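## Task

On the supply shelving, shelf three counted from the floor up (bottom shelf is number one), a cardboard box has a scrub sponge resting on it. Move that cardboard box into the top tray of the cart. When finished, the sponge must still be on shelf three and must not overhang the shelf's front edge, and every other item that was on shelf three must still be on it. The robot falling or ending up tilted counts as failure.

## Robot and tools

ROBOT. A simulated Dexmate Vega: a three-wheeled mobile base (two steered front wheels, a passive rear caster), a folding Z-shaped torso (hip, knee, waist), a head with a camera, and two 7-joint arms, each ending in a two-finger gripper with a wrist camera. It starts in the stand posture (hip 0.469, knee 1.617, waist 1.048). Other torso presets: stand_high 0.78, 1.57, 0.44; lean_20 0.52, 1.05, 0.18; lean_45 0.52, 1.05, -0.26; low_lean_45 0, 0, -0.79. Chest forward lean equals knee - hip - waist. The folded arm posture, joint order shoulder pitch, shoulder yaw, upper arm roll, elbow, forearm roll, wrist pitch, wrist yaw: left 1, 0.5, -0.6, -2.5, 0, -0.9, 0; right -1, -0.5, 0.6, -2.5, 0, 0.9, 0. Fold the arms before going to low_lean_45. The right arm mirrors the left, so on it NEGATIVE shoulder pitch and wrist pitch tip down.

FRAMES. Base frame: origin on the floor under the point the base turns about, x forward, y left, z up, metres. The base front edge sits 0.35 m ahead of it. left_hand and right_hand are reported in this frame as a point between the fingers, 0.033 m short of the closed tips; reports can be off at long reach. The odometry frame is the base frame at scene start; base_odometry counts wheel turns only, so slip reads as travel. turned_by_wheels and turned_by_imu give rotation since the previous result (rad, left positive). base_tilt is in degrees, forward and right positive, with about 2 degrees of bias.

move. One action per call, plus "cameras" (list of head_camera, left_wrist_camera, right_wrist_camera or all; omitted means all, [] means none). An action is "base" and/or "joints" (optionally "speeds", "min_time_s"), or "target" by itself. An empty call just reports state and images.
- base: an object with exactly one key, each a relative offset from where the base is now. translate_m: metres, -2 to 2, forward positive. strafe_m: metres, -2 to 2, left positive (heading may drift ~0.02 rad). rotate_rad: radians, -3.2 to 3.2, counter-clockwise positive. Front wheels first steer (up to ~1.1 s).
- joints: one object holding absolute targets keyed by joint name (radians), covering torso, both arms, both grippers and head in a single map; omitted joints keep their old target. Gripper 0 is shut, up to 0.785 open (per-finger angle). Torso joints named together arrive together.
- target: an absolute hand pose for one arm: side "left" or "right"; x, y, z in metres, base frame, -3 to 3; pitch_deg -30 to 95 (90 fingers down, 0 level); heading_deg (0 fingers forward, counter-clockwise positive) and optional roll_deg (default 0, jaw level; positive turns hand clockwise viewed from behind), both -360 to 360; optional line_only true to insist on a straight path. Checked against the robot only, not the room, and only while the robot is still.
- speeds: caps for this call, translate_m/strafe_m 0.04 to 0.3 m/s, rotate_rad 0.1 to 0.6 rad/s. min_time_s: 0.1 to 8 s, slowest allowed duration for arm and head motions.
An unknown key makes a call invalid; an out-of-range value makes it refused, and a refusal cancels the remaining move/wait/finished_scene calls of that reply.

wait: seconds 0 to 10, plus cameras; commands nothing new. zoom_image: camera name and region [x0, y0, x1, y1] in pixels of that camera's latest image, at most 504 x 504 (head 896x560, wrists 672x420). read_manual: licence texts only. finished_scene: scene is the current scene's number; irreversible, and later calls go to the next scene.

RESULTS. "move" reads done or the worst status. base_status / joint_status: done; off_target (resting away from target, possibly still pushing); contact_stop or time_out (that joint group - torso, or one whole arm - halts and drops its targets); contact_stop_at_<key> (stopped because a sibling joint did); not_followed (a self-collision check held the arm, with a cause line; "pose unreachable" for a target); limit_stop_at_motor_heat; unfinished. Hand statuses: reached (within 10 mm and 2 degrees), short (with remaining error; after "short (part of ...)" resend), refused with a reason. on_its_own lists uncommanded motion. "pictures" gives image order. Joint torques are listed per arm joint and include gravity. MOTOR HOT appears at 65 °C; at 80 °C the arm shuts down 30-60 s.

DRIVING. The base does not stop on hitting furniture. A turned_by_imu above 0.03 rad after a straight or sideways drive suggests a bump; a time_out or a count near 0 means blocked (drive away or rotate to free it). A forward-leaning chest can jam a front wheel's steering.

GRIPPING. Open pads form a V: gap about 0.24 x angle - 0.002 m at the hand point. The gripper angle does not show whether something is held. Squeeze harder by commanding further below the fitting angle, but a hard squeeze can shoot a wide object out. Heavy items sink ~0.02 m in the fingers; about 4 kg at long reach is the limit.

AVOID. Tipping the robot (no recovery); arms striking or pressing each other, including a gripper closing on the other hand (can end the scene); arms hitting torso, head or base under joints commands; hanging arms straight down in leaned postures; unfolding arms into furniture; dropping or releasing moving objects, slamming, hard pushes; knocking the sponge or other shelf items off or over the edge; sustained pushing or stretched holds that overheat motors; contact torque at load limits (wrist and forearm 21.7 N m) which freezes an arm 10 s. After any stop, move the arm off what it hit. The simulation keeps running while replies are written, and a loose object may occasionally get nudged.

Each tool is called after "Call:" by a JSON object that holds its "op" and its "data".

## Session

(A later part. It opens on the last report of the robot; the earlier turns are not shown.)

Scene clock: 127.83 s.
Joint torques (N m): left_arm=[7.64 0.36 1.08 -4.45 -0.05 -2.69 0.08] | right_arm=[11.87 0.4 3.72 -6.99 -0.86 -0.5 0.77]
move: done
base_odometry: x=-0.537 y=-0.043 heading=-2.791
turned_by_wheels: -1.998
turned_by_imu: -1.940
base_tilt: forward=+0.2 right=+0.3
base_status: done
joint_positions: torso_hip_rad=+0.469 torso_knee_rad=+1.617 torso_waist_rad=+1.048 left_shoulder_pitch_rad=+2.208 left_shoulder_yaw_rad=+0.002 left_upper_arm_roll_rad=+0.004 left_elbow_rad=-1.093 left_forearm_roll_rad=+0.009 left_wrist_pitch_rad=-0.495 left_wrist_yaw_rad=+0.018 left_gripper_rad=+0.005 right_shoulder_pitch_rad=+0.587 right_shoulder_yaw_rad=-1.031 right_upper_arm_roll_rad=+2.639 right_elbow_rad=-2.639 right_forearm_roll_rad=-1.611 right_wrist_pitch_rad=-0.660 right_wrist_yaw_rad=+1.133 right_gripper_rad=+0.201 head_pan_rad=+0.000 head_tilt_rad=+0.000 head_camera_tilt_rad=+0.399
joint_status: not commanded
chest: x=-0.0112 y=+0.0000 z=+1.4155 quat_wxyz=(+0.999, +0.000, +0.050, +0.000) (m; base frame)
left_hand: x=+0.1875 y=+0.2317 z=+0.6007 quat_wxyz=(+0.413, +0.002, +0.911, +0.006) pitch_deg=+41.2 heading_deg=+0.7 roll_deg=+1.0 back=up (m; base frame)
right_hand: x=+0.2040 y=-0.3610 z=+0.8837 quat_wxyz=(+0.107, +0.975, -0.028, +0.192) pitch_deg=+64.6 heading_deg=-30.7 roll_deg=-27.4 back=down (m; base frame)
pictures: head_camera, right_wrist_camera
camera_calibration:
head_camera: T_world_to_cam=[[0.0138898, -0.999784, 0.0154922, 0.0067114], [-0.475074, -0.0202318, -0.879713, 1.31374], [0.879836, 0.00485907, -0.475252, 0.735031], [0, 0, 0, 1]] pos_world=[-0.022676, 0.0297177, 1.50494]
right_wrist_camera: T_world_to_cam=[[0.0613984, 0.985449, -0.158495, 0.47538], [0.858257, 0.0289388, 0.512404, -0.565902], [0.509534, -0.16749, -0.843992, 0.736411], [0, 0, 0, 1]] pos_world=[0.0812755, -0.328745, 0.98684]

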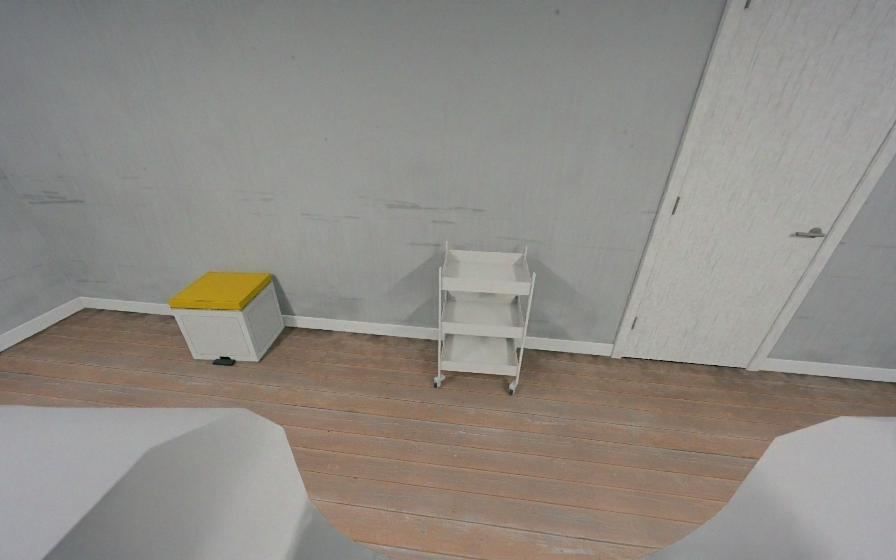

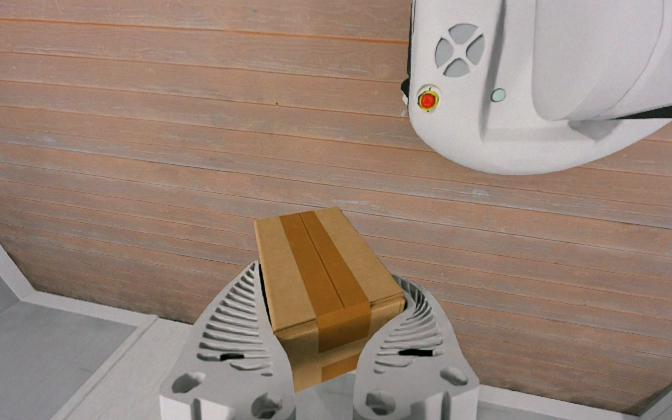

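Call:
{"op": "move", "data": {"target": {"side":"right","x":0.55,"y":-0.22,"z":1.08,"pitch_deg":30,"heading_deg":0}, "cameras": ["right_wrist_camera"]}}

Call:
{"op": "move", "data": {"base": {"rotate_rad":-0.08}, "cameras": []}}

Call:
{"op": "move", "data": {"base": {"strafe_m":0.12}, "cameras": ["head_camera","right_wrist_camera"]}}

Scene clock: 138.63 s.
Joint torques (N m): left_arm=[7.38 0.57 1.21 -3.81 -0.08 -3.05 0.06] | right_arm=[3.58 1.26 -0.08 -5.84 0.03 -2.21 -0.16]
move: done
base_odometry: x=-0.537 y=-0.043 heading=-2.791
turned_by_wheels: +0.000
turned_by_imu: +0.003
base_tilt: forward=+0.1 right=+0.3
base_status: not commanded
joint_positions: torso_hip_rad=+0.469 torso_knee_rad=+1.617 torso_waist_rad=+1.048 left_shoulder_pitch_rad=+2.208 left_shoulder_yaw_rad=+0.002 left_upper_arm_roll_rad=+0.004 left_elbow_rad=-1.093 left_forearm_roll_rad=+0.009 left_wrist_pitch_rad=-0.495 left_wrist_yaw_rad=+0.018 left_gripper_rad=+0.005 right_shoulder_pitch_rad=-1.620 right_shoulder_yaw_rad=-0.220 right_upper_arm_roll_rad=+0.079 right_elbow_rad=-2.594 right_forearm_roll_rad=-2.291 right_wrist_pitch_rad=+1.332 right_wrist_yaw_rad=+0.687 right_gripper_rad=+0.201 head_pan_rad=+0.000 head_tilt_rad=+0.000 head_camera_tilt_rad=+0.399
joint_status: not commanded
chest: x=-0.0112 y=+0.0000 z=+1.4155 quat_wxyz=(+0.999, +0.000, +0.050, +0.000) (m; base frame)
left_hand: x=+0.1875 y=+0.2317 z=+0.6007 quat_wxyz=(+0.413, +0.002, +0.911, +0.006) pitch_deg=+41.2 heading_deg=+0.7 roll_deg=+1.0 back=up (m; base frame)
right_hand: x=+0.5525 y=-0.2234 z=+1.0844 quat_wxyz=(-0.002, -0.864, +0.003, -0.504) pitch_deg=+29.5 heading_deg=-0.3 roll_deg=+0.0 back=down (m; base frame)
right_hand_status: reached (checked arc [no straight line was possible; over the whole arc the hand travels 2.84 m to end 0.42 m from its start, up to 0.99 m off the straight line; right_upper_arm_roll_rad turns most, 2.57 rad; on the way or at its end the hand turns up to 180 deg from its attitude at the start], planned for 8.4 s): 6 mm and 0.6 deg off.
pictures: right_wrist_camera
camera_calibration:
right_wrist_camera: T_world_to_cam=[[-0.0449725, 0.998933, 0.0105201, 0.228742], [0.353486, 0.0060629, 0.93542, -1.15688], [0.934358, 0.0457869, -0.353381, 0.0322315], [0, 0, 0, 1]] pos_world=[0.389112, -0.22296, 1.09115]

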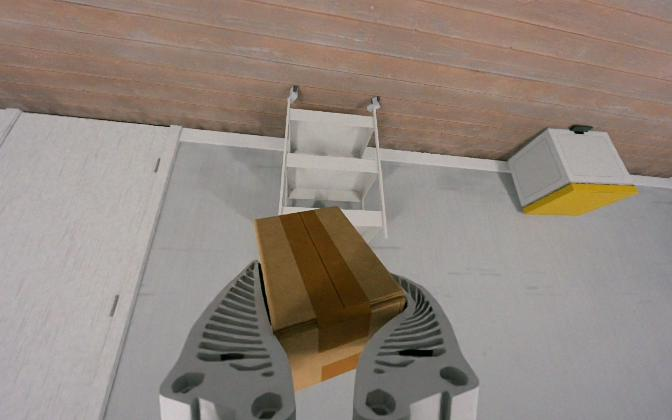

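Scene clock: 139.67 s.
Joint torques (N m): left_arm=[7.07 0.89 1.3 -4.49 -0.08 -2.57 0.15] | right_arm=[1.84 -0.65 0.65 -7.02 -0.14 -2.92 -0.18]
move: done
base_odometry: x=-0.537 y=-0.043 heading=-2.870
turned_by_wheels: -0.080
turned_by_imu: -0.077
base_tilt: forward=+0.2 right=+0.3
base_status: done
joint_positions: torso_hip_rad=+0.469 torso_knee_rad=+1.617 torso_waist_rad=+1.048 left_shoulder_pitch_rad=+2.208 left_shoulder_yaw_rad=+0.002 left_upper_arm_roll_rad=+0.004 left_elbow_rad=-1.093 left_forearm_roll_rad=+0.009 left_wrist_pitch_rad=-0.495 left_wrist_yaw_rad=+0.018 left_gripper_rad=+0.005 right_shoulder_pitch_rad=-1.624 right_shoulder_yaw_rad=-0.219 right_upper_arm_roll_rad=+0.075 right_elbow_rad=-2.594 right_forearm_roll_rad=-2.292 right_wrist_pitch_rad=+1.336 right_wrist_yaw_rad=+0.686 right_gripper_rad=+0.201 head_pan_rad=+0.000 head_tilt_rad=+0.000 head_camera_tilt_rad=+0.399
joint_status: not commanded
chest: x=-0.0112 y=+0.0000 z=+1.4155 quat_wxyz=(+0.999, +0.000, +0.050, +0.000) (m; base frame)
left_hand: x=+0.1875 y=+0.2317 z=+0.6007 quat_wxyz=(+0.413, +0.002, +0.911, +0.006) pitch_deg=+41.2 heading_deg=+0.7 roll_deg=+1.0 back=up (m; base frame)
right_hand: x=+0.5503 y=-0.2206 z=+1.0806 quat_wxyz=(+0.000, -0.866, +0.000, -0.500) pitch_deg=+29.9 heading_deg=-0.1 roll_deg=+0.0 back=down (m; base frame)
pictures: none
No camera images: "cameras" was empty.

Scene clock: 142.50 s.
Joint torques (N m): left_arm=[8.39 -0.32 1.56 -4.24 -0.07 -2.5 0.17] | right_arm=[2.15 -0.48 -0.15 -7.33 -0.22 -1.77 -0.01]
move: done
base_odometry: x=-0.506 y=-0.159 heading=-2.869
turned_by_wheels: +0.001
turned_by_imu: +0.002
base_tilt: forward=+0.1 right=+0.3
base_status: done
joint_positions: torso_hip_rad=+0.469 torso_knee_rad=+1.617 torso_waist_rad=+1.048 left_shoulder_pitch_rad=+2.208 left_shoulder_yaw_rad=+0.002 left_upper_arm_roll_rad=+0.004 left_elbow_rad=-1.093 left_forearm_roll_rad=+0.009 left_wrist_pitch_rad=-0.495 left_wrist_yaw_rad=+0.018 left_gripper_rad=+0.005 right_shoulder_pitch_rad=-1.625 right_shoulder_yaw_rad=-0.218 right_upper_arm_roll_rad=+0.074 right_elbow_rad=-2.594 right_forearm_roll_rad=-2.292 right_wrist_pitch_rad=+1.336 right_wrist_yaw_rad=+0.686 right_gripper_rad=+0.201 head_pan_rad=+0.000 head_tilt_rad=+0.000 head_camera_tilt_rad=+0.399
joint_status: not commanded
chest: x=-0.0111 y=+0.0000 z=+1.4155 quat_wxyz=(+0.999, +0.000, +0.050, +0.000) (m; base frame)
left_hand: x=+0.1875 y=+0.2317 z=+0.6007 quat_wxyz=(+0.413, +0.002, +0.911, +0.006) pitch_deg=+41.2 heading_deg=+0.7 roll_deg=+1.1 back=up (m; base frame)
right_hand: x=+0.5501 y=-0.2202 z=+1.0799 quat_wxyz=(+0.000, -0.866, +0.000, -0.500) pitch_deg=+30.0 heading_deg=+0.0 roll_deg=+0.0 back=down (m; base frame)
pictures: head_camera, right_wrist_camera
camera_calibration:
head_camera: T_world_to_cam=[[0.0138896, -0.999784, 0.0154917, 0.0067108], [-0.475116, -0.0202315, -0.87969, 1.31375], [0.879813, 0.00485817, -0.475294, 0.735007], [0, 0, 0, 1]] pos_world=[-0.0225762, 0.0297177, 1.50494]
right_wrist_camera: T_world_to_cam=[[-0.0507813, 0.998652, 0.0107282, 0.228336], [0.361787, 0.00838216, 0.932223, -1.15238], [0.930877, 0.0512208, -0.361725, 0.044901], [0, 0, 0, 1]] pos_world=[0.386713, -0.220668, 1.08807]

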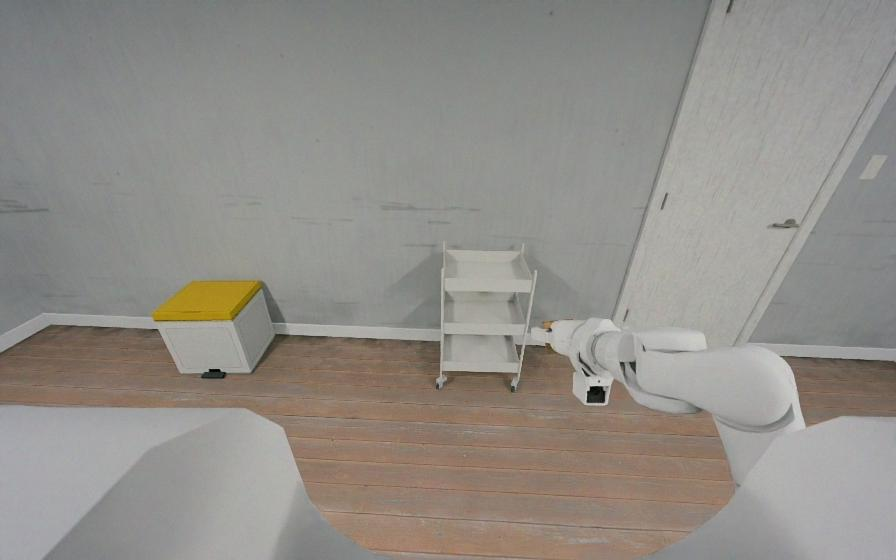

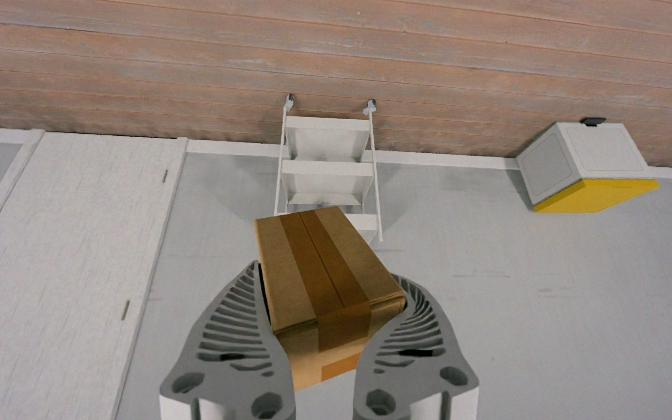

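Call:
{"op": "move", "data": {"joints": {"right_shoulder_pitch_rad":-0.935,"right_shoulder_yaw_rad":-0.612,"right_upper_arm_roll_rad":-0.429,"right_elbow_rad":-1.776,"right_forearm_roll_rad":1.182,"right_wrist_pitch_rad":-0.84,"right_wrist_yaw_rad":-0.74}, "cameras": ["head_camera","right_wrist_camera"]}}

Call:
{"op": "move", "data": {"target": {"side":"right","x":0.68,"y":-0.155,"z":1.0,"pitch_deg":35,"heading_deg":0,"line_only":true}, "cameras": ["head_camera","right_wrist_camera"]}}

Call:
{"op": "move", "data": {"base": {"translate_m":0.6}, "joints": {"head_camera_tilt_rad":0.6}, "cameras": ["head_camera","right_wrist_camera"]}}

Scene clock: 156.30 s.
Joint torques (N m): left_arm=[6.82 0.96 1.05 -3.93 -0.08 -3.14 0.03] | right_arm=[25.75 -3.66 5.31 -5.1 -0.5 2.89 -0.47]
move: done
base_odometry: x=-0.506 y=-0.159 heading=-2.869
turned_by_wheels: +0.000
turned_by_imu: +0.004
base_tilt: forward=+0.1 right=+0.3
base_status: not commanded
joint_positions: torso_hip_rad=+0.469 torso_knee_rad=+1.617 torso_waist_rad=+1.048 left_shoulder_pitch_rad=+2.208 left_shoulder_yaw_rad=+0.002 left_upper_arm_roll_rad=+0.004 left_elbow_rad=-1.093 left_forearm_roll_rad=+0.009 left_wrist_pitch_rad=-0.495 left_wrist_yaw_rad=+0.018 left_gripper_rad=+0.005 right_shoulder_pitch_rad=-0.937 right_shoulder_yaw_rad=-0.611 right_upper_arm_roll_rad=-0.428 right_elbow_rad=-1.778 right_forearm_roll_rad=+1.177 right_wrist_pitch_rad=-0.836 right_wrist_yaw_rad=-0.737 right_gripper_rad=+0.201 head_pan_rad=+0.000 head_tilt_rad=+0.000 head_camera_tilt_rad=+0.399
joint_status: all done
chest: x=-0.0111 y=+0.0000 z=+1.4155 quat_wxyz=(+0.999, +0.000, +0.050, +0.000) (m; base frame)
left_hand: x=+0.1875 y=+0.2317 z=+0.6007 quat_wxyz=(+0.413, +0.002, +0.911, +0.006) pitch_deg=+41.2 heading_deg=+0.7 roll_deg=+1.1 back=up (m; base frame)
right_hand: x=+0.7626 y=-0.2226 z=+1.0879 quat_wxyz=(+0.501, +0.000, +0.865, +0.000) pitch_deg=+29.8 heading_deg=+0.0 roll_deg=+0.0 back=up (m; base frame)
pictures: head_camera, right_wrist_camera
camera_calibration:
head_camera: T_world_to_cam=[[0.0138896, -0.999784, 0.0154917, 0.0067108], [-0.475116, -0.0202315, -0.87969, 1.31375], [0.879813, 0.00485817, -0.475294, 0.735007], [0, 0, 0, 1]] pos_world=[-0.0225762, 0.0297177, 1.50494]
right_wrist_camera: T_world_to_cam=[[-0.0350694, -0.998644, 0.038485, -0.245259], [-0.624221, -0.0081847, -0.781205, 1.37558], [0.780461, -0.0514195, -0.623087, 0.226296], [0, 0, 0, 1]] pos_world=[0.67345, -0.222031, 1.22505]

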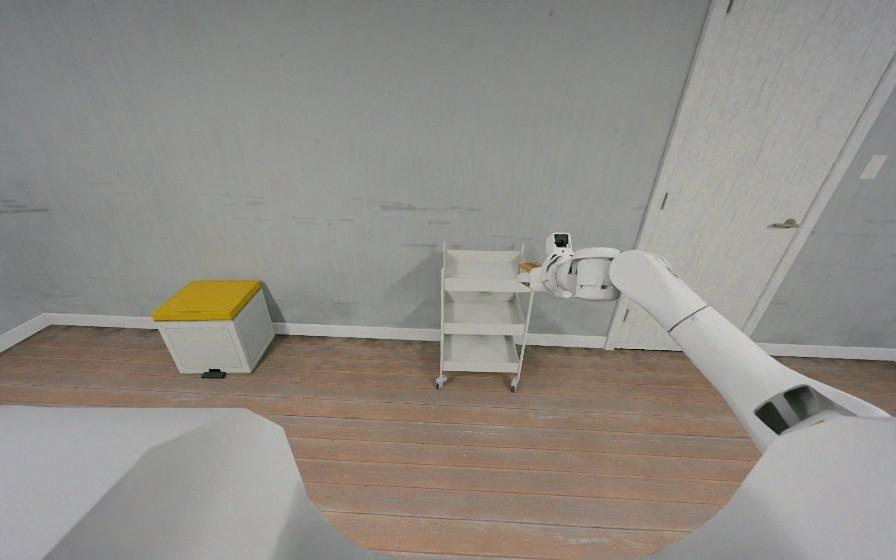

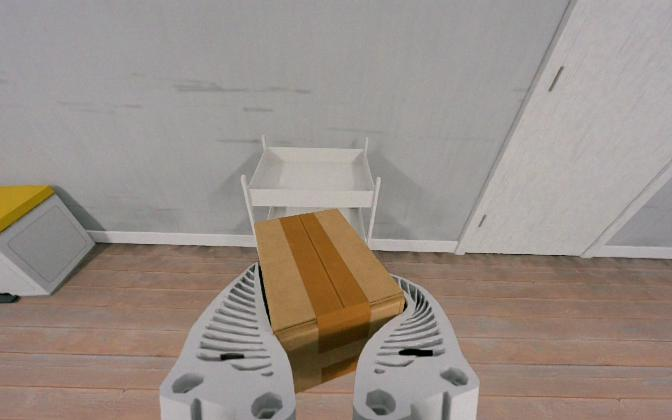

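Scene clock: 158.67 s.
Joint torques (N m): left_arm=[7.32 -0.25 1.28 -3.71 -0.07 -2.49 0.04] | right_arm=[10.46 0.16 3.22 -11.42 -0.88 2.48 -0.36]
move: done
base_odometry: x=-0.506 y=-0.159 heading=-2.869
turned_by_wheels: +0.000
turned_by_imu: +0.001
base_tilt: forward=+0.2 right=+0.3
base_status: not commanded
joint_positions: torso_hip_rad=+0.469 torso_knee_rad=+1.617 torso_waist_rad=+1.048 left_shoulder_pitch_rad=+2.208 left_shoulder_yaw_rad=+0.002 left_upper_arm_roll_rad=+0.004 left_elbow_rad=-1.093 left_forearm_roll_rad=+0.009 left_wrist_pitch_rad=-0.495 left_wrist_yaw_rad=+0.018 left_gripper_rad=+0.005 right_shoulder_pitch_rad=-1.129 right_shoulder_yaw_rad=-0.530 right_upper_arm_roll_rad=-0.489 right_elbow_rad=-1.925 right_forearm_roll_rad=+1.173 right_wrist_pitch_rad=-0.801 right_wrist_yaw_rad=-0.924 right_gripper_rad=+0.201 head_pan_rad=+0.000 head_tilt_rad=+0.000 head_camera_tilt_rad=+0.399
joint_status: not commanded
chest: x=-0.0111 y=+0.0000 z=+1.4155 quat_wxyz=(+0.999, +0.000, +0.050, +0.000) (m; base frame)
left_hand: x=+0.1875 y=+0.2317 z=+0.6007 quat_wxyz=(+0.413, +0.002, +0.911, +0.006) pitch_deg=+41.2 heading_deg=+0.7 roll_deg=+1.1 back=up (m; base frame)
right_hand: x=+0.6825 y=-0.1570 z=+1.0019 quat_wxyz=(+0.463, +0.000, +0.887, +0.000) pitch_deg=+34.9 heading_deg=+0.0 roll_deg=+0.0 back=up (m; base frame)
right_hand_status: reached (straight line, planned for 1.0 s): 4 mm and 0.1 deg off.
pictures: head_camera, right_wrist_camera
camera_calibration:
head_camera: T_world_to_cam=[[0.0138896, -0.999784, 0.0154917, 0.0067108], [-0.475116, -0.0202315, -0.87969, 1.31375], [0.879813, 0.00485817, -0.475294, 0.735007], [0, 0, 0, 1]] pos_world=[-0.0225762, 0.0297177, 1.50494]
right_wrist_camera: T_world_to_cam=[[-0.0314899, -0.998618, 0.0420674, -0.185264], [-0.690678, -0.00868194, -0.72311, 1.24596], [0.722476, -0.0518257, -0.689451, 0.344611], [0, 0, 0, 1]] pos_world=[0.605747, -0.156331, 1.14635]

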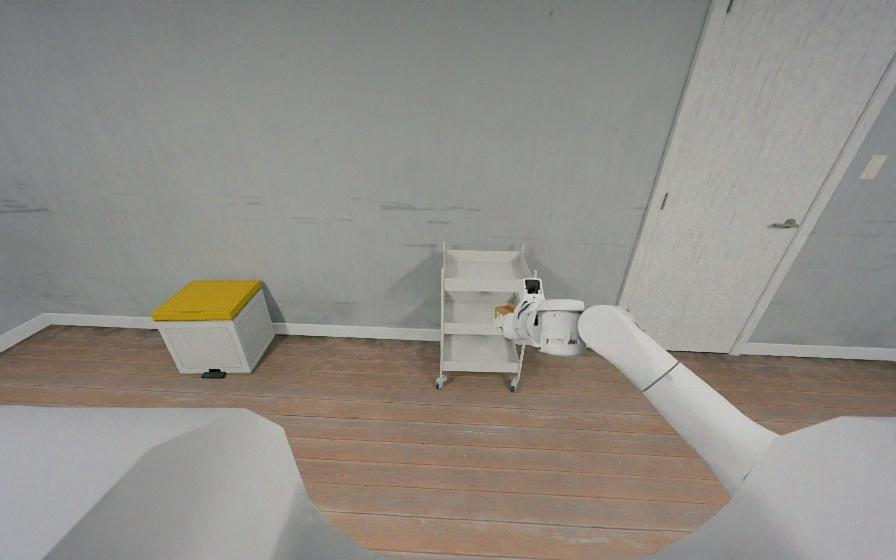

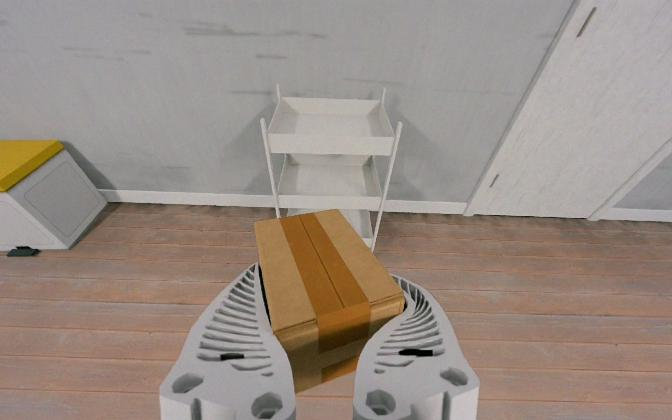

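Scene clock: 162.90 s.
Joint torques (N m): left_arm=[7.52 0.22 1.27 -3.54 -0.15 -3.26 0.11] | right_arm=[12.17 0.29 3.25 -11.21 -0.76 2.84 -0.25]
move: done
base_odometry: x=-1.084 y=-0.318 heading=-2.870
turned_by_wheels: -0.001
turned_by_imu: -0.003
base_tilt: forward=+0.1 right=+0.3
base_status: done
joint_positions: torso_hip_rad=+0.469 torso_knee_rad=+1.617 torso_waist_rad=+1.048 left_shoulder_pitch_rad=+2.208 left_shoulder_yaw_rad=+0.002 left_upper_arm_roll_rad=+0.004 left_elbow_rad=-1.093 left_forearm_roll_rad=+0.009 left_wrist_pitch_rad=-0.495 left_wrist_yaw_rad=+0.018 left_gripper_rad=+0.005 right_shoulder_pitch_rad=-1.134 right_shoulder_yaw_rad=-0.528 right_upper_arm_roll_rad=-0.491 right_elbow_rad=-1.929 right_forearm_roll_rad=+1.173 right_wrist_pitch_rad=-0.800 right_wrist_yaw_rad=-0.929 right_gripper_rad=+0.201 head_pan_rad=+0.000 head_tilt_rad=+0.000 head_camera_tilt_rad=+0.599
joint_status: all done
chest: x=-0.0109 y=+0.0000 z=+1.4155 quat_wxyz=(+0.999, +0.000, +0.050, +0.000) (m; base frame)
left_hand: x=+0.1875 y=+0.2317 z=+0.6007 quat_wxyz=(+0.413, +0.002, +0.911, +0.006) pitch_deg=+41.2 heading_deg=+0.7 roll_deg=+1.1 back=up (m; base frame)
right_hand: x=+0.6800 y=-0.1552 z=+0.9997 quat_wxyz=(+0.461, +0.000, +0.887, +0.000) pitch_deg=+35.0 heading_deg=+0.0 roll_deg=+0.0 back=up (m; base frame)
pictures: head_camera, right_wrist_camera
camera_calibration:
head_camera: T_world_to_cam=[[0.0166154, -0.999784, 0.0124864, 0.0113814], [-0.640497, -0.0202322, -0.767694, 1.13482], [0.767781, 0.00475806, -0.640695, 0.971319], [0, 0, 0, 1]] pos_world=[-0.0190979, 0.0297174, 1.49337]
right_wrist_camera: T_world_to_cam=[[-0.0315769, -0.998627, 0.0417877, -0.18317], [-0.69261, -0.00828082, -0.721265, 1.24219], [0.720621, -0.0517179, -0.691398, 0.348061], [0, 0, 0, 1]] pos_world=[0.60375, -0.154631, 1.14425]

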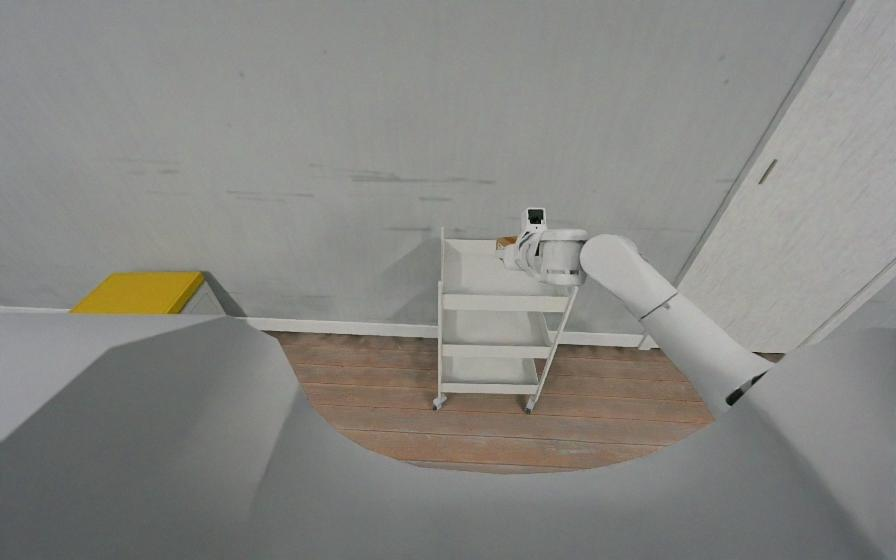

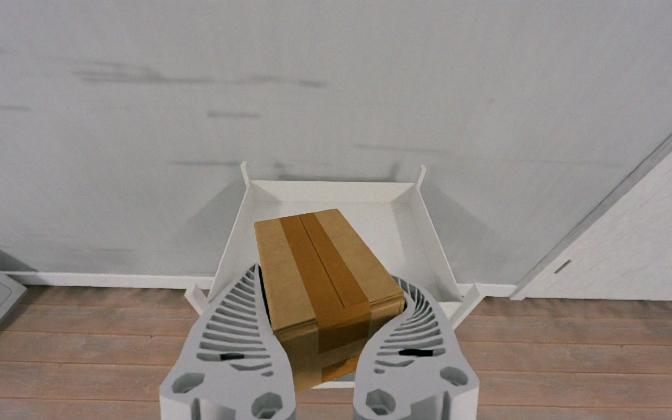

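Call:
{"op": "move", "data": {"base": {"translate_m":0.2}, "cameras": []}}

Call:
{"op": "move", "data": {"target": {"side":"right","x":0.74,"y":-0.165,"z":0.85,"pitch_deg":30,"heading_deg":0,"line_only":true}, "cameras": ["head_camera","right_wrist_camera"]}}

Call:
{"op": "zoom_image", "data": {"camera": "head_camera", "region": [400, 180, 700, 440]}}

Scene clock: 166.03 s.
Joint torques (N m): left_arm=[6.47 0.5 1.16 -4.59 0.02 -3.41 0.16] | right_arm=[10.86 0.06 4.01 -10.87 -0.54 2.55 -0.33]
move: done
base_odometry: x=-1.277 y=-0.372 heading=-2.871
turned_by_wheels: -0.001
turned_by_imu: -0.001
base_tilt: forward=+0.2 right=+0.3
base_status: done
joint_positions: torso_hip_rad=+0.469 torso_knee_rad=+1.617 torso_waist_rad=+1.048 left_shoulder_pitch_rad=+2.208 left_shoulder_yaw_rad=+0.002 left_upper_arm_roll_rad=+0.004 left_elbow_rad=-1.093 left_forearm_roll_rad=+0.009 left_wrist_pitch_rad=-0.495 left_wrist_yaw_rad=+0.018 left_gripper_rad=+0.005 right_shoulder_pitch_rad=-1.134 right_shoulder_yaw_rad=-0.528 right_upper_arm_roll_rad=-0.491 right_elbow_rad=-1.929 right_forearm_roll_rad=+1.173 right_wrist_pitch_rad=-0.800 right_wrist_yaw_rad=-0.929 right_gripper_rad=+0.201 head_pan_rad=+0.000 head_tilt_rad=+0.000 head_camera_tilt_rad=+0.599
joint_status: not commanded
chest: x=-0.0109 y=+0.0000 z=+1.4155 quat_wxyz=(+0.999, +0.000, +0.050, +0.000) (m; base frame)
left_hand: x=+0.1875 y=+0.2317 z=+0.6007 quat_wxyz=(+0.413, +0.002, +0.911, +0.006) pitch_deg=+41.2 heading_deg=+0.7 roll_deg=+1.1 back=up (m; base frame)
right_hand: x=+0.6800 y=-0.1552 z=+0.9996 quat_wxyz=(+0.461, +0.000, +0.887, +0.000) pitch_deg=+35.0 heading_deg=+0.0 roll_deg=+0.0 back=up (m; base frame)
pictures: none
No camera images: "cameras" was empty.

Scene clock: 170.17 s.
Joint torques (N m): left_arm=[7.27 -0.37 1.13 -5.13 -0.01 -2.57 0.09] | right_arm=[24.68 -0.01 2.83 -6.66 -1.19 2.89 0.12]
move: done
base_odometry: x=-1.277 y=-0.372 heading=-2.871
turned_by_wheels: +0.000
turned_by_imu: +0.001
base_tilt: forward=+0.1 right=+0.3
base_status: not commanded
joint_positions: torso_hip_rad=+0.469 torso_knee_rad=+1.617 torso_waist_rad=+1.048 left_shoulder_pitch_rad=+2.208 left_shoulder_yaw_rad=+0.002 left_upper_arm_roll_rad=+0.004 left_elbow_rad=-1.093 left_forearm_roll_rad=+0.009 left_wrist_pitch_rad=-0.495 left_wrist_yaw_rad=+0.018 left_gripper_rad=+0.005 right_shoulder_pitch_rad=-1.073 right_shoulder_yaw_rad=-0.378 right_upper_arm_roll_rad=-0.717 right_elbow_rad=-1.229 right_forearm_roll_rad=+0.794 right_wrist_pitch_rad=-0.243 right_wrist_yaw_rad=-0.485 right_gripper_rad=+0.201 head_pan_rad=+0.000 head_tilt_rad=+0.000 head_camera_tilt_rad=+0.599
joint_status: not commanded
chest: x=-0.0109 y=+0.0000 z=+1.4155 quat_wxyz=(+0.999, +0.000, +0.050, +0.000) (m; base frame)
left_hand: x=+0.1875 y=+0.2317 z=+0.6007 quat_wxyz=(+0.413, +0.002, +0.911, +0.006) pitch_deg=+41.2 heading_deg=+0.7 roll_deg=+1.1 back=up (m; base frame)
right_hand: x=+0.7394 y=-0.1652 z=+0.8502 quat_wxyz=(+0.499, +0.000, +0.866, +0.000) pitch_deg=+30.1 heading_deg=+0.0 roll_deg=+0.0 back=up (m; base frame)
right_hand_status: reached (straight line, planned for 2.6 s): 1 mm and 0.1 deg off.
pictures: head_camera, right_wrist_camera
camera_calibration:
head_camera: T_world_to_cam=[[0.0166174, -0.999784, 0.0124853, 0.0113814], [-0.640556, -0.0202331, -0.767645, 1.13481], [0.767732, 0.00475875, -0.640754, 0.971329], [0, 0, 0, 1]] pos_world=[-0.0189982, 0.0297174, 1.49337]
right_wrist_camera: T_world_to_cam=[[-0.0357123, -0.998624, 0.038407, -0.179097], [-0.627869, -0.00747919, -0.778283, 1.17617], [0.777499, -0.0519088, -0.626738, 0.10448], [0, 0, 0, 1]] pos_world=[0.650854, -0.164631, 0.987756]

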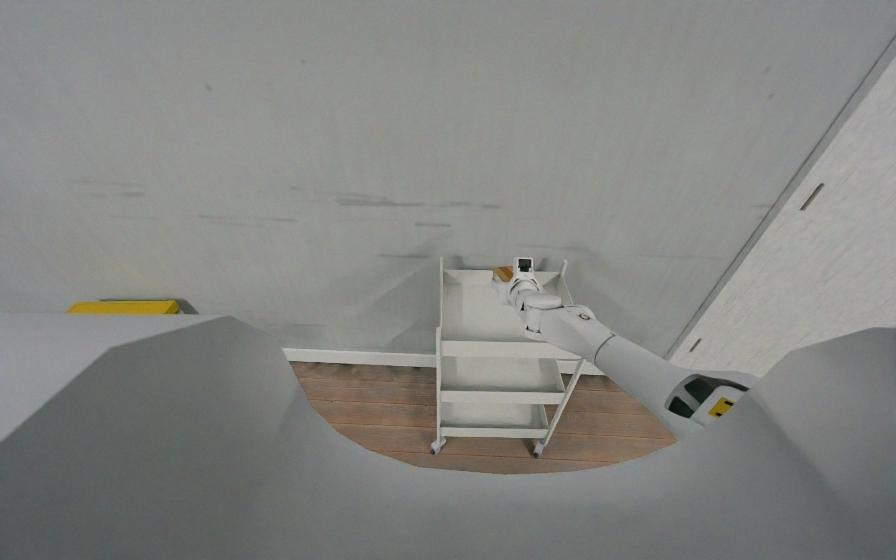

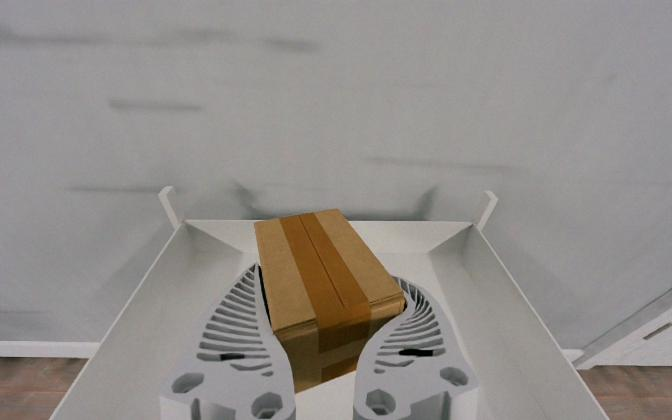

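Scaled by 1.680 from the camera's 896x560 image, which has a finer 960x600 frame.

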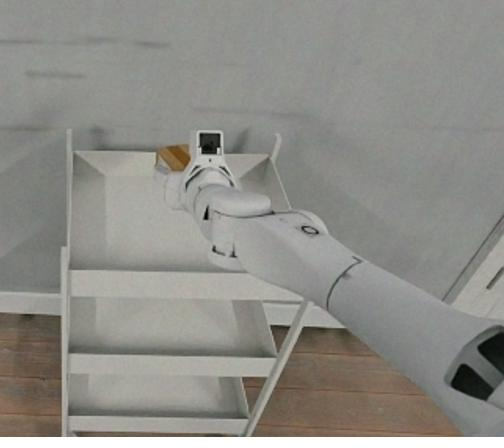

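Call:
{"op": "move", "data": {"target": {"side":"right","x":0.74,"y":-0.13,"z":0.775,"pitch_deg":30,"heading_deg":0,"line_only":true}, "cameras": ["head_camera","right_wrist_camera"]}}

Call:
{"op": "zoom_image", "data": {"camera": "head_camera", "region": [400, 200, 700, 460]}}

Scene clock: 175.03 s.
Joint torques (N m): left_arm=[6.7 0.61 0.88 -4.18 -0.05 -2.78 0.03] | right_arm=[25.08 4.45 -0.12 -4.58 -1.07 3.56 0.15]
move: done
base_odometry: x=-1.277 y=-0.372 heading=-2.871
turned_by_wheels: +0.000
turned_by_imu: +0.001
base_tilt: forward=+0.2 right=+0.3
base_status: not commanded
joint_positions: torso_hip_rad=+0.469 torso_knee_rad=+1.617 torso_waist_rad=+1.048 left_shoulder_pitch_rad=+2.208 left_shoulder_yaw_rad=+0.002 left_upper_arm_roll_rad=+0.004 left_elbow_rad=-1.093 left_forearm_roll_rad=+0.009 left_wrist_pitch_rad=-0.495 left_wrist_yaw_rad=+0.018 left_gripper_rad=+0.005 right_shoulder_pitch_rad=-0.908 right_shoulder_yaw_rad=-0.039 right_upper_arm_roll_rad=-0.789 right_elbow_rad=-0.459 right_forearm_roll_rad=+0.706 right_wrist_pitch_rad=+0.147 right_wrist_yaw_rad=-0.286 right_gripper_rad=+0.201 head_pan_rad=+0.000 head_tilt_rad=+0.000 head_camera_tilt_rad=+0.599
joint_status: not commanded
chest: x=-0.0109 y=+0.0000 z=+1.4155 quat_wxyz=(+0.999, +0.000, +0.050, +0.000) (m; base frame)
left_hand: x=+0.1875 y=+0.2317 z=+0.6007 quat_wxyz=(+0.413, +0.002, +0.911, +0.006) pitch_deg=+41.2 heading_deg=+0.7 roll_deg=+1.1 back=up (m; base frame)
right_hand: x=+0.7397 y=-0.1304 z=+0.7747 quat_wxyz=(+0.500, +0.000, +0.866, +0.000) pitch_deg=+30.1 heading_deg=+0.0 roll_deg=+0.0 back=up (m; base frame)
right_hand_status: reached (straight line, planned for 2.8 s): 1 mm and 0.1 deg off.
pictures: head_camera, right_wrist_camera
camera_calibration:
head_camera: T_world_to_cam=[[0.0166174, -0.999784, 0.0124853, 0.0113814], [-0.640556, -0.0202331, -0.767645, 1.13481], [0.767732, 0.00475875, -0.640754, 0.971329], [0, 0, 0, 1]] pos_world=[-0.0189982, 0.0297174, 1.49337]
right_wrist_camera: T_world_to_cam=[[-0.0356751, -0.998623, 0.0384625, -0.141606], [-0.627374, -0.00757887, -0.778682, 1.11781], [0.777901, -0.0519099, -0.626239, 0.0579503], [0, 0, 0, 1]] pos_world=[0.651153, -0.129931, 0.912156]

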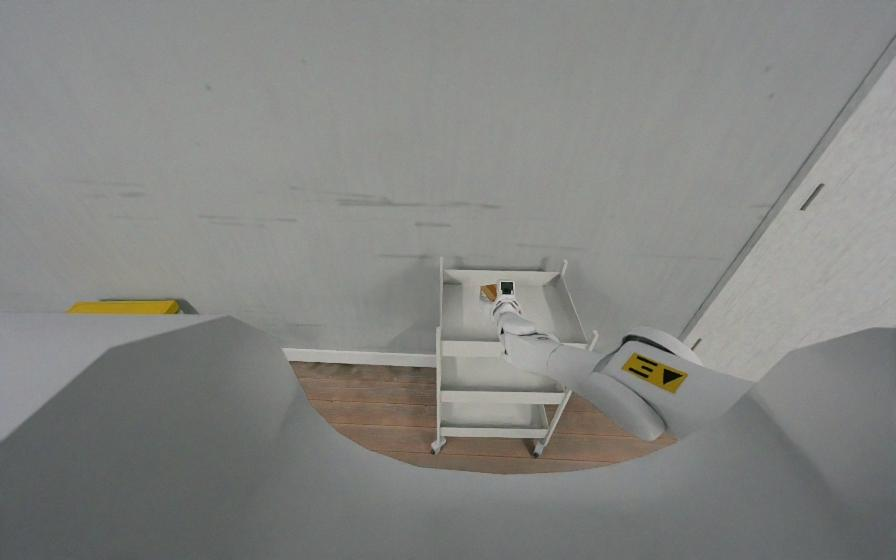

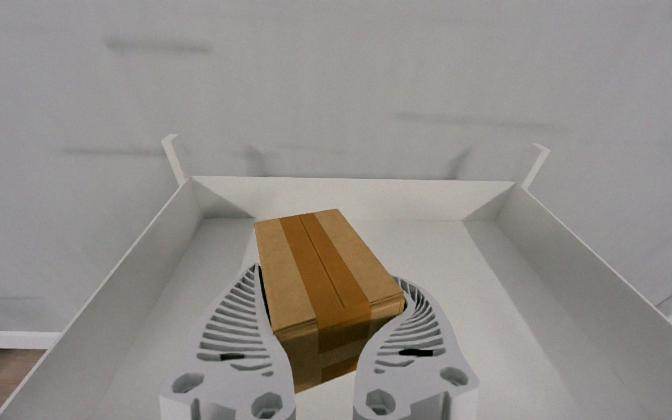

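Scaled by 1.680 from the camera's 896x560 image, which has a finer 960x600 frame.

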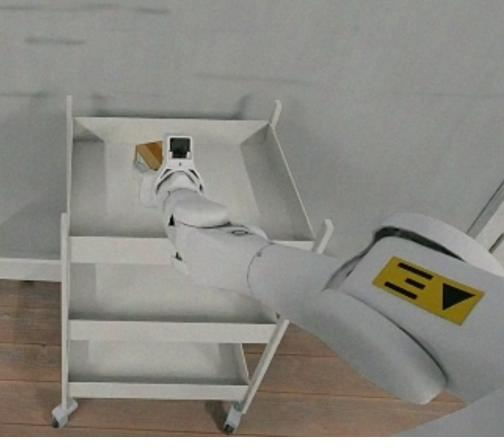

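Call:
{"op": "move", "data": {"target": {"side":"right","x":0.74,"y":-0.13,"z":0.748,"pitch_deg":30,"heading_deg":0,"line_only":true}, "cameras": ["right_wrist_camera"]}}

Scene clock: 175.63 s.
Joint torques (N m): left_arm=[6.52 -0.06 1.28 -3.63 -0.07 -3.09 0.08] | right_arm=[25.23 2 -0.7 -4.83 -0.92 3.6 0.33]
move: refused
base_odometry: x=-1.277 y=-0.372 heading=-2.871
turned_by_wheels: +0.000
turned_by_imu: +0.000
base_tilt: forward=+0.2 right=+0.3
base_status: not commanded
joint_positions: torso_hip_rad=+0.469 torso_knee_rad=+1.617 torso_waist_rad=+1.048 left_shoulder_pitch_rad=+2.208 left_shoulder_yaw_rad=+0.002 left_upper_arm_roll_rad=+0.004 left_elbow_rad=-1.093 left_forearm_roll_rad=+0.009 left_wrist_pitch_rad=-0.495 left_wrist_yaw_rad=+0.018 left_gripper_rad=+0.005 right_shoulder_pitch_rad=-0.907 right_shoulder_yaw_rad=-0.038 right_upper_arm_roll_rad=-0.789 right_elbow_rad=-0.455 right_forearm_roll_rad=+0.705 right_wrist_pitch_rad=+0.149 right_wrist_yaw_rad=-0.285 right_gripper_rad=+0.201 head_pan_rad=+0.000 head_tilt_rad=+0.000 head_camera_tilt_rad=+0.599
joint_status: not commanded
chest: x=-0.0109 y=+0.0000 z=+1.4155 quat_wxyz=(+0.999, +0.000, +0.050, +0.000) (m; base frame)
left_hand: x=+0.1875 y=+0.2317 z=+0.6007 quat_wxyz=(+0.413, +0.002, +0.911, +0.006) pitch_deg=+41.2 heading_deg=+0.7 roll_deg=+1.1 back=up (m; base frame)
right_hand: x=+0.7396 y=-0.1303 z=+0.7745 quat_wxyz=(+0.500, +0.000, +0.866, +0.000) pitch_deg=+30.1 heading_deg=+0.0 roll_deg=+0.0 back=up (m; base frame)
right_hand_status: refused: no posture of the arm gets there (out of reach): the closest leaves the hand 1.9 cm and 1 deg from the pose. Nothing moved.
pictures: right_wrist_camera
camera_calibration:
right_wrist_camera: T_world_to_cam=[[-0.0354142, -0.998626, 0.0386342, -0.141733], [-0.627384, -0.00787584, -0.77867, 1.11763], [0.777904, -0.0518144, -0.626243, 0.0579889], [0, 0, 0, 1]] pos_world=[0.651054, -0.129731, 0.912056]

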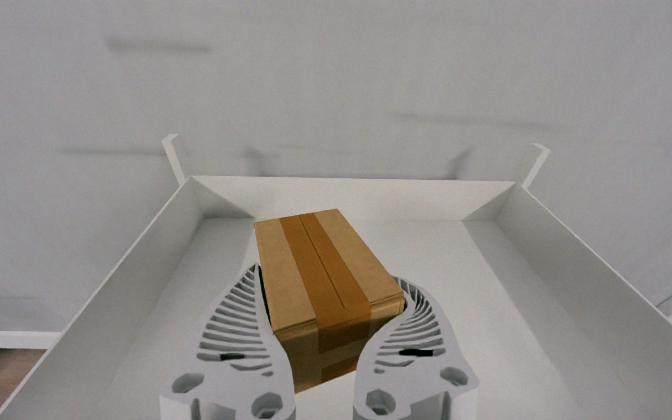

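Call:
{"op": "move", "data": {"joints": {"torso_waist_rad":1.01}, "cameras": ["right_wrist_camera"]}}

Call:
{"op": "move", "data": {"joints": {"torso_waist_rad":1.0}, "cameras": ["right_wrist_camera"]}}

Scene clock: 178.53 s.
Joint torques (N m): left_arm=[8.12 1.63 1.46 -3.3 -0.09 -2.84 0.05] | right_arm=[25 2.99 -0.96 -4.33 -0.59 3.39 -0.04]
move: done
base_odometry: x=-1.277 y=-0.372 heading=-2.871
turned_by_wheels: +0.000
turned_by_imu: +0.001
base_tilt: forward=+0.1 right=+0.3
base_status: not commanded
joint_positions: torso_hip_rad=+0.469 torso_knee_rad=+1.617 torso_waist_rad=+1.010 left_shoulder_pitch_rad=+2.208 left_shoulder_yaw_rad=+0.002 left_upper_arm_roll_rad=+0.004 left_elbow_rad=-1.093 left_forearm_roll_rad=+0.009 left_wrist_pitch_rad=-0.495 left_wrist_yaw_rad=+0.018 left_gripper_rad=+0.005 right_shoulder_pitch_rad=-0.907 right_shoulder_yaw_rad=-0.037 right_upper_arm_roll_rad=-0.789 right_elbow_rad=-0.453 right_forearm_roll_rad=+0.705 right_wrist_pitch_rad=+0.150 right_wrist_yaw_rad=-0.285 right_gripper_rad=+0.201 head_pan_rad=+0.000 head_tilt_rad=+0.000 head_camera_tilt_rad=+0.599
joint_status: all done
chest: x=+0.0061 y=+0.0000 z=+1.4157 quat_wxyz=(+0.998, +0.000, +0.069, +0.000) (m; base frame)
left_hand: x=+0.1735 y=+0.2317 z=+0.5939 quat_wxyz=(+0.396, +0.003, +0.918, +0.006) pitch_deg=+43.4 heading_deg=+0.8 roll_deg=+1.1 back=up (m; base frame)
right_hand: x=+0.7318 y=-0.1302 z=+0.7467 quat_wxyz=(+0.483, +0.000, +0.876, +0.000) pitch_deg=+32.2 heading_deg=+0.0 roll_deg=+0.0 back=up (m; base frame)
pictures: right_wrist_camera
camera_calibration:
right_wrist_camera: T_world_to_cam=[[-0.033858, -0.998625, 0.040022, -0.143011], [-0.656427, -0.00797617, -0.754348, 1.09406], [0.75363, -0.0518123, -0.655254, 0.0860305], [0, 0, 0, 1]] pos_world=[0.648494, -0.129631, 0.887399]

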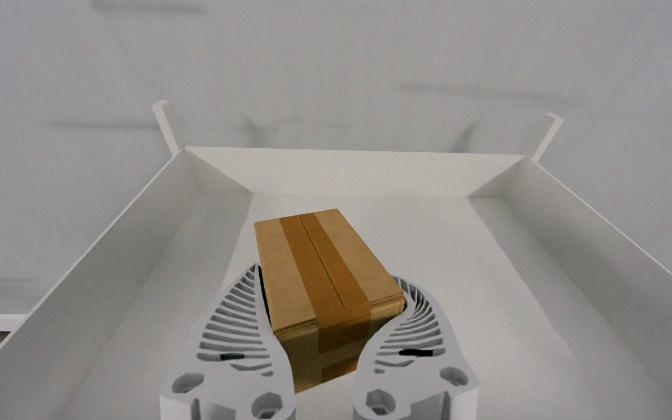

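Scene clock: 179.20 s.
Joint torques (N m): left_arm=[8.61 -0.12 0.96 -3.77 0 -2.71 0.15] | right_arm=[24.34 3.55 0.14 -6.02 -0.42 3.01 0.18]
move: done
base_odometry: x=-1.277 y=-0.372 heading=-2.871
turned_by_wheels: +0.000
turned_by_imu: +0.000
base_tilt: forward=+0.1 right=+0.3
base_status: not commanded
joint_positions: torso_hip_rad=+0.469 torso_knee_rad=+1.617 torso_waist_rad=+1.000 left_shoulder_pitch_rad=+2.208 left_shoulder_yaw_rad=+0.002 left_upper_arm_roll_rad=+0.004 left_elbow_rad=-1.093 left_forearm_roll_rad=+0.009 left_wrist_pitch_rad=-0.495 left_wrist_yaw_rad=+0.018 left_gripper_rad=+0.005 right_shoulder_pitch_rad=-0.907 right_shoulder_yaw_rad=-0.037 right_upper_arm_roll_rad=-0.789 right_elbow_rad=-0.453 right_forearm_roll_rad=+0.705 right_wrist_pitch_rad=+0.150 right_wrist_yaw_rad=-0.285 right_gripper_rad=+0.201 head_pan_rad=+0.000 head_tilt_rad=+0.000 head_camera_tilt_rad=+0.599
joint_status: all done
chest: x=+0.0106 y=+0.0000 z=+1.4156 quat_wxyz=(+0.997, +0.000, +0.074, +0.000) (m; base frame)
left_hand: x=+0.1698 y=+0.2317 z=+0.5923 quat_wxyz=(+0.391, +0.003, +0.920, +0.006) pitch_deg=+44.0 heading_deg=+0.8 roll_deg=+1.1 back=up (m; base frame)
right_hand: x=+0.7295 y=-0.1302 z=+0.7395 quat_wxyz=(+0.479, +0.000, +0.878, +0.000) pitch_deg=+32.8 heading_deg=+0.0 roll_deg=+0.0 back=up (m; base frame)
pictures: right_wrist_camera
camera_calibration:
right_wrist_camera: T_world_to_cam=[[-0.0334595, -0.998625, 0.0403618, -0.143343], [-0.663891, -0.00797952, -0.747786, 1.08771], [0.74708, -0.0518165, -0.662711, 0.0933248], [0, 0, 0, 1]] pos_world=[0.647605, -0.129631, 0.88101]

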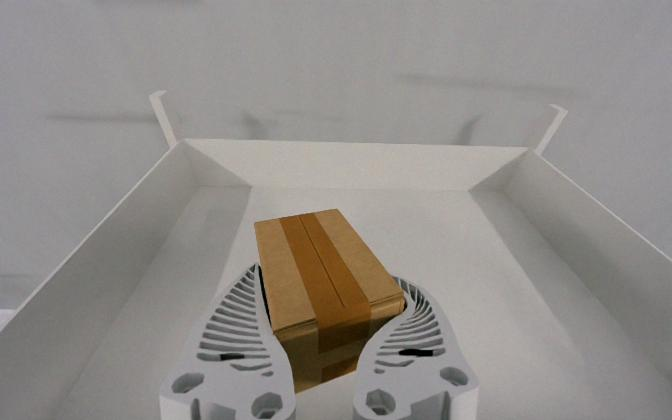

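Call:
{"op": "move", "data": {"joints": {"torso_waist_rad":0.982}, "cameras": ["right_wrist_camera"]}}

Scene clock: 180.27 s.
Joint torques (N m): left_arm=[8.76 0.92 1.25 -3.1 -0.01 -2.24 -0.02] | right_arm=[23.95 3.02 -0.63 -4.86 -0.81 3.57 0.29]
move: done
base_odometry: x=-1.277 y=-0.372 heading=-2.871
turned_by_wheels: +0.000
turned_by_imu: +0.000
base_tilt: forward=+0.1 right=+0.3
base_status: not commanded
joint_positions: torso_hip_rad=+0.469 torso_knee_rad=+1.617 torso_waist_rad=+0.982 left_shoulder_pitch_rad=+2.208 left_shoulder_yaw_rad=+0.002 left_upper_arm_roll_rad=+0.004 left_elbow_rad=-1.093 left_forearm_roll_rad=+0.009 left_wrist_pitch_rad=-0.495 left_wrist_yaw_rad=+0.018 left_gripper_rad=+0.005 right_shoulder_pitch_rad=-0.907 right_shoulder_yaw_rad=-0.037 right_upper_arm_roll_rad=-0.789 right_elbow_rad=-0.453 right_forearm_roll_rad=+0.705 right_wrist_pitch_rad=+0.150 right_wrist_yaw_rad=-0.285 right_gripper_rad=+0.201 head_pan_rad=+0.000 head_tilt_rad=+0.000 head_camera_tilt_rad=+0.599
joint_status: all done
chest: x=+0.0187 y=+0.0000 z=+1.4154 quat_wxyz=(+0.997, +0.000, +0.083, +0.000) (m; base frame)
left_hand: x=+0.1630 y=+0.2317 z=+0.5893 quat_wxyz=(+0.383, +0.003, +0.924, +0.006) pitch_deg=+45.0 heading_deg=+0.8 roll_deg=+1.1 back=up (m; base frame)
right_hand: x=+0.7253 y=-0.1302 z=+0.7264 quat_wxyz=(+0.471, +0.000, +0.882, +0.000) pitch_deg=+33.8 heading_deg=+0.0 roll_deg=+0.0 back=up (m; base frame)
pictures: right_wrist_camera
camera_calibration:
right_wrist_camera: T_world_to_cam=[[-0.0327264, -0.998625, 0.0409568, -0.143919], [-0.677211, -0.00798208, -0.735746, 1.07614], [0.735061, -0.0518147, -0.676018, 0.106165], [0, 0, 0, 1]] pos_world=[0.646026, -0.129631, 0.869429]

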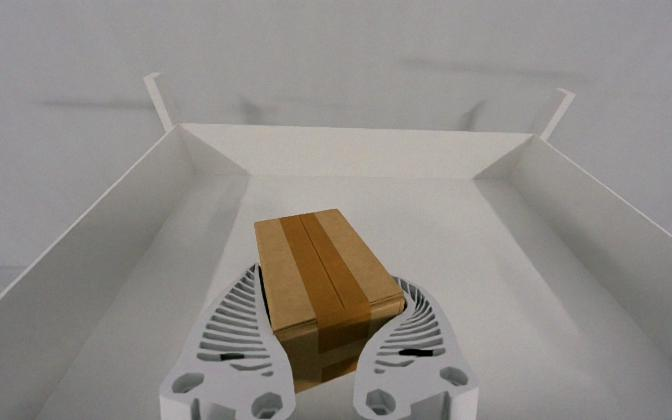

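Call:
{"op": "move", "data": {"joints": {"torso_waist_rad":0.972}, "cameras": ["head_camera","right_wrist_camera"]}}

Call:
{"op": "zoom_image", "data": {"camera": "head_camera", "region": [420, 220, 580, 360]}}

Scene clock: 181.20 s.
Joint torques (N m): left_arm=[10.83 0.4 1.25 -3.42 -0.01 -2.37 0.19] | right_arm=[24.14 2.92 -0.31 -5.5 -0.7 3.28 0]
move: done
base_odometry: x=-1.277 y=-0.372 heading=-2.871
turned_by_wheels: +0.000
turned_by_imu: +0.000
base_tilt: forward=+0.2 right=+0.3
base_status: not commanded
joint_positions: torso_hip_rad=+0.469 torso_knee_rad=+1.617 torso_waist_rad=+0.972 left_shoulder_pitch_rad=+2.208 left_shoulder_yaw_rad=+0.002 left_upper_arm_roll_rad=+0.004 left_elbow_rad=-1.093 left_forearm_roll_rad=+0.009 left_wrist_pitch_rad=-0.495 left_wrist_yaw_rad=+0.018 left_gripper_rad=+0.005 right_shoulder_pitch_rad=-0.907 right_shoulder_yaw_rad=-0.037 right_upper_arm_roll_rad=-0.789 right_elbow_rad=-0.453 right_forearm_roll_rad=+0.705 right_wrist_pitch_rad=+0.150 right_wrist_yaw_rad=-0.285 right_gripper_rad=+0.201 head_pan_rad=+0.000 head_tilt_rad=+0.000 head_camera_tilt_rad=+0.599
joint_status: all done
chest: x=+0.0232 y=+0.0000 z=+1.4152 quat_wxyz=(+0.996, +0.000, +0.088, +0.000) (m; base frame)
left_hand: x=+0.1592 y=+0.2317 z=+0.5877 quat_wxyz=(+0.378, +0.003, +0.926, +0.006) pitch_deg=+45.6 heading_deg=+0.8 roll_deg=+1.1 back=up (m; base frame)
right_hand: x=+0.7229 y=-0.1302 z=+0.7192 quat_wxyz=(+0.466, +0.000, +0.885, +0.000) pitch_deg=+34.4 heading_deg=+0.0 roll_deg=+0.0 back=up (m; base frame)
pictures: head_camera, right_wrist_camera
camera_calibration:
head_camera: T_world_to_cam=[[0.0175157, -0.999784, 0.0111877, 0.0126345], [-0.69696, -0.0202317, -0.716825, 1.08581], [0.716896, 0.0047583, -0.697164, 1.02605], [0, 0, 0, 1]] pos_world=[0.0209786, 0.0297174, 1.49352]
right_wrist_camera: T_world_to_cam=[[-0.0323164, -0.998625, 0.0412821, -0.144235], [-0.684532, -0.00798147, -0.728939, 1.06962], [0.728266, -0.0518156, -0.683332, 0.113267], [0, 0, 0, 1]] pos_world=[0.645037, -0.129631, 0.86304]

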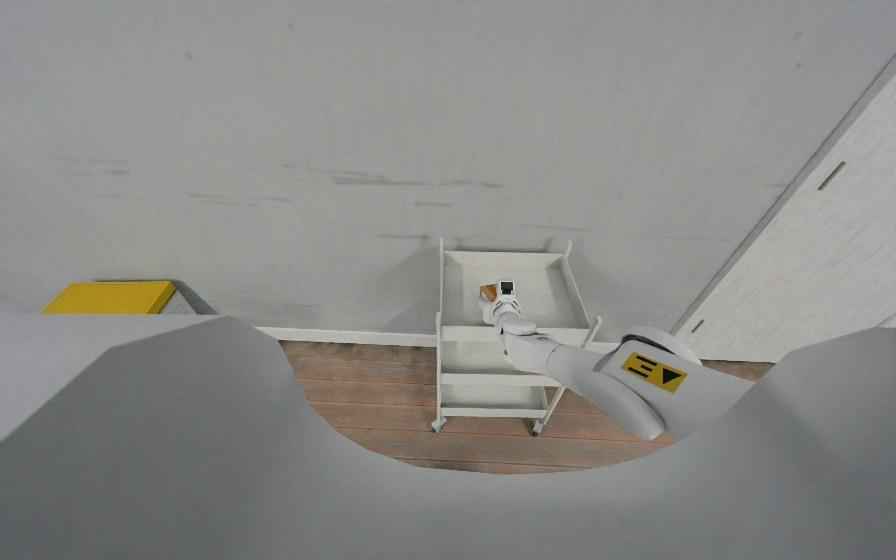

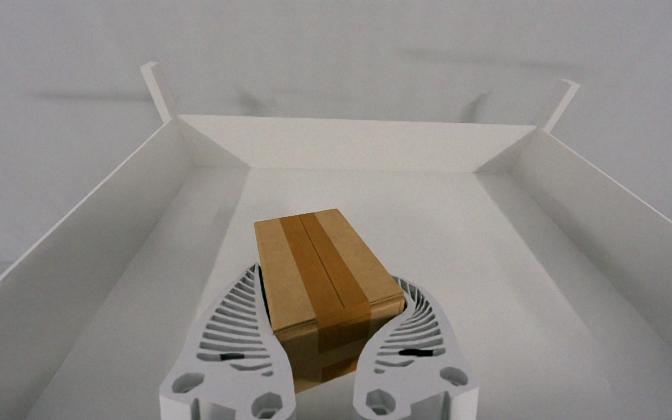

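Scaled by 3.150 from the camera's 896x560 image, which has a finer 960x600 frame.

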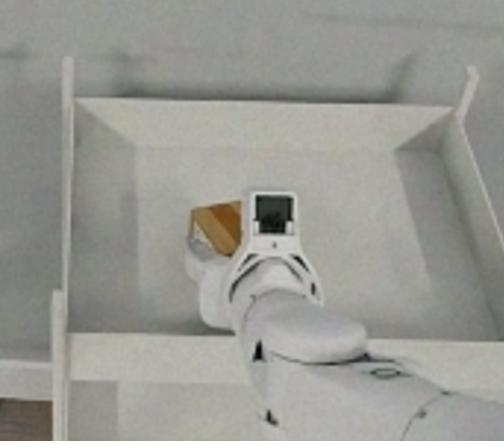

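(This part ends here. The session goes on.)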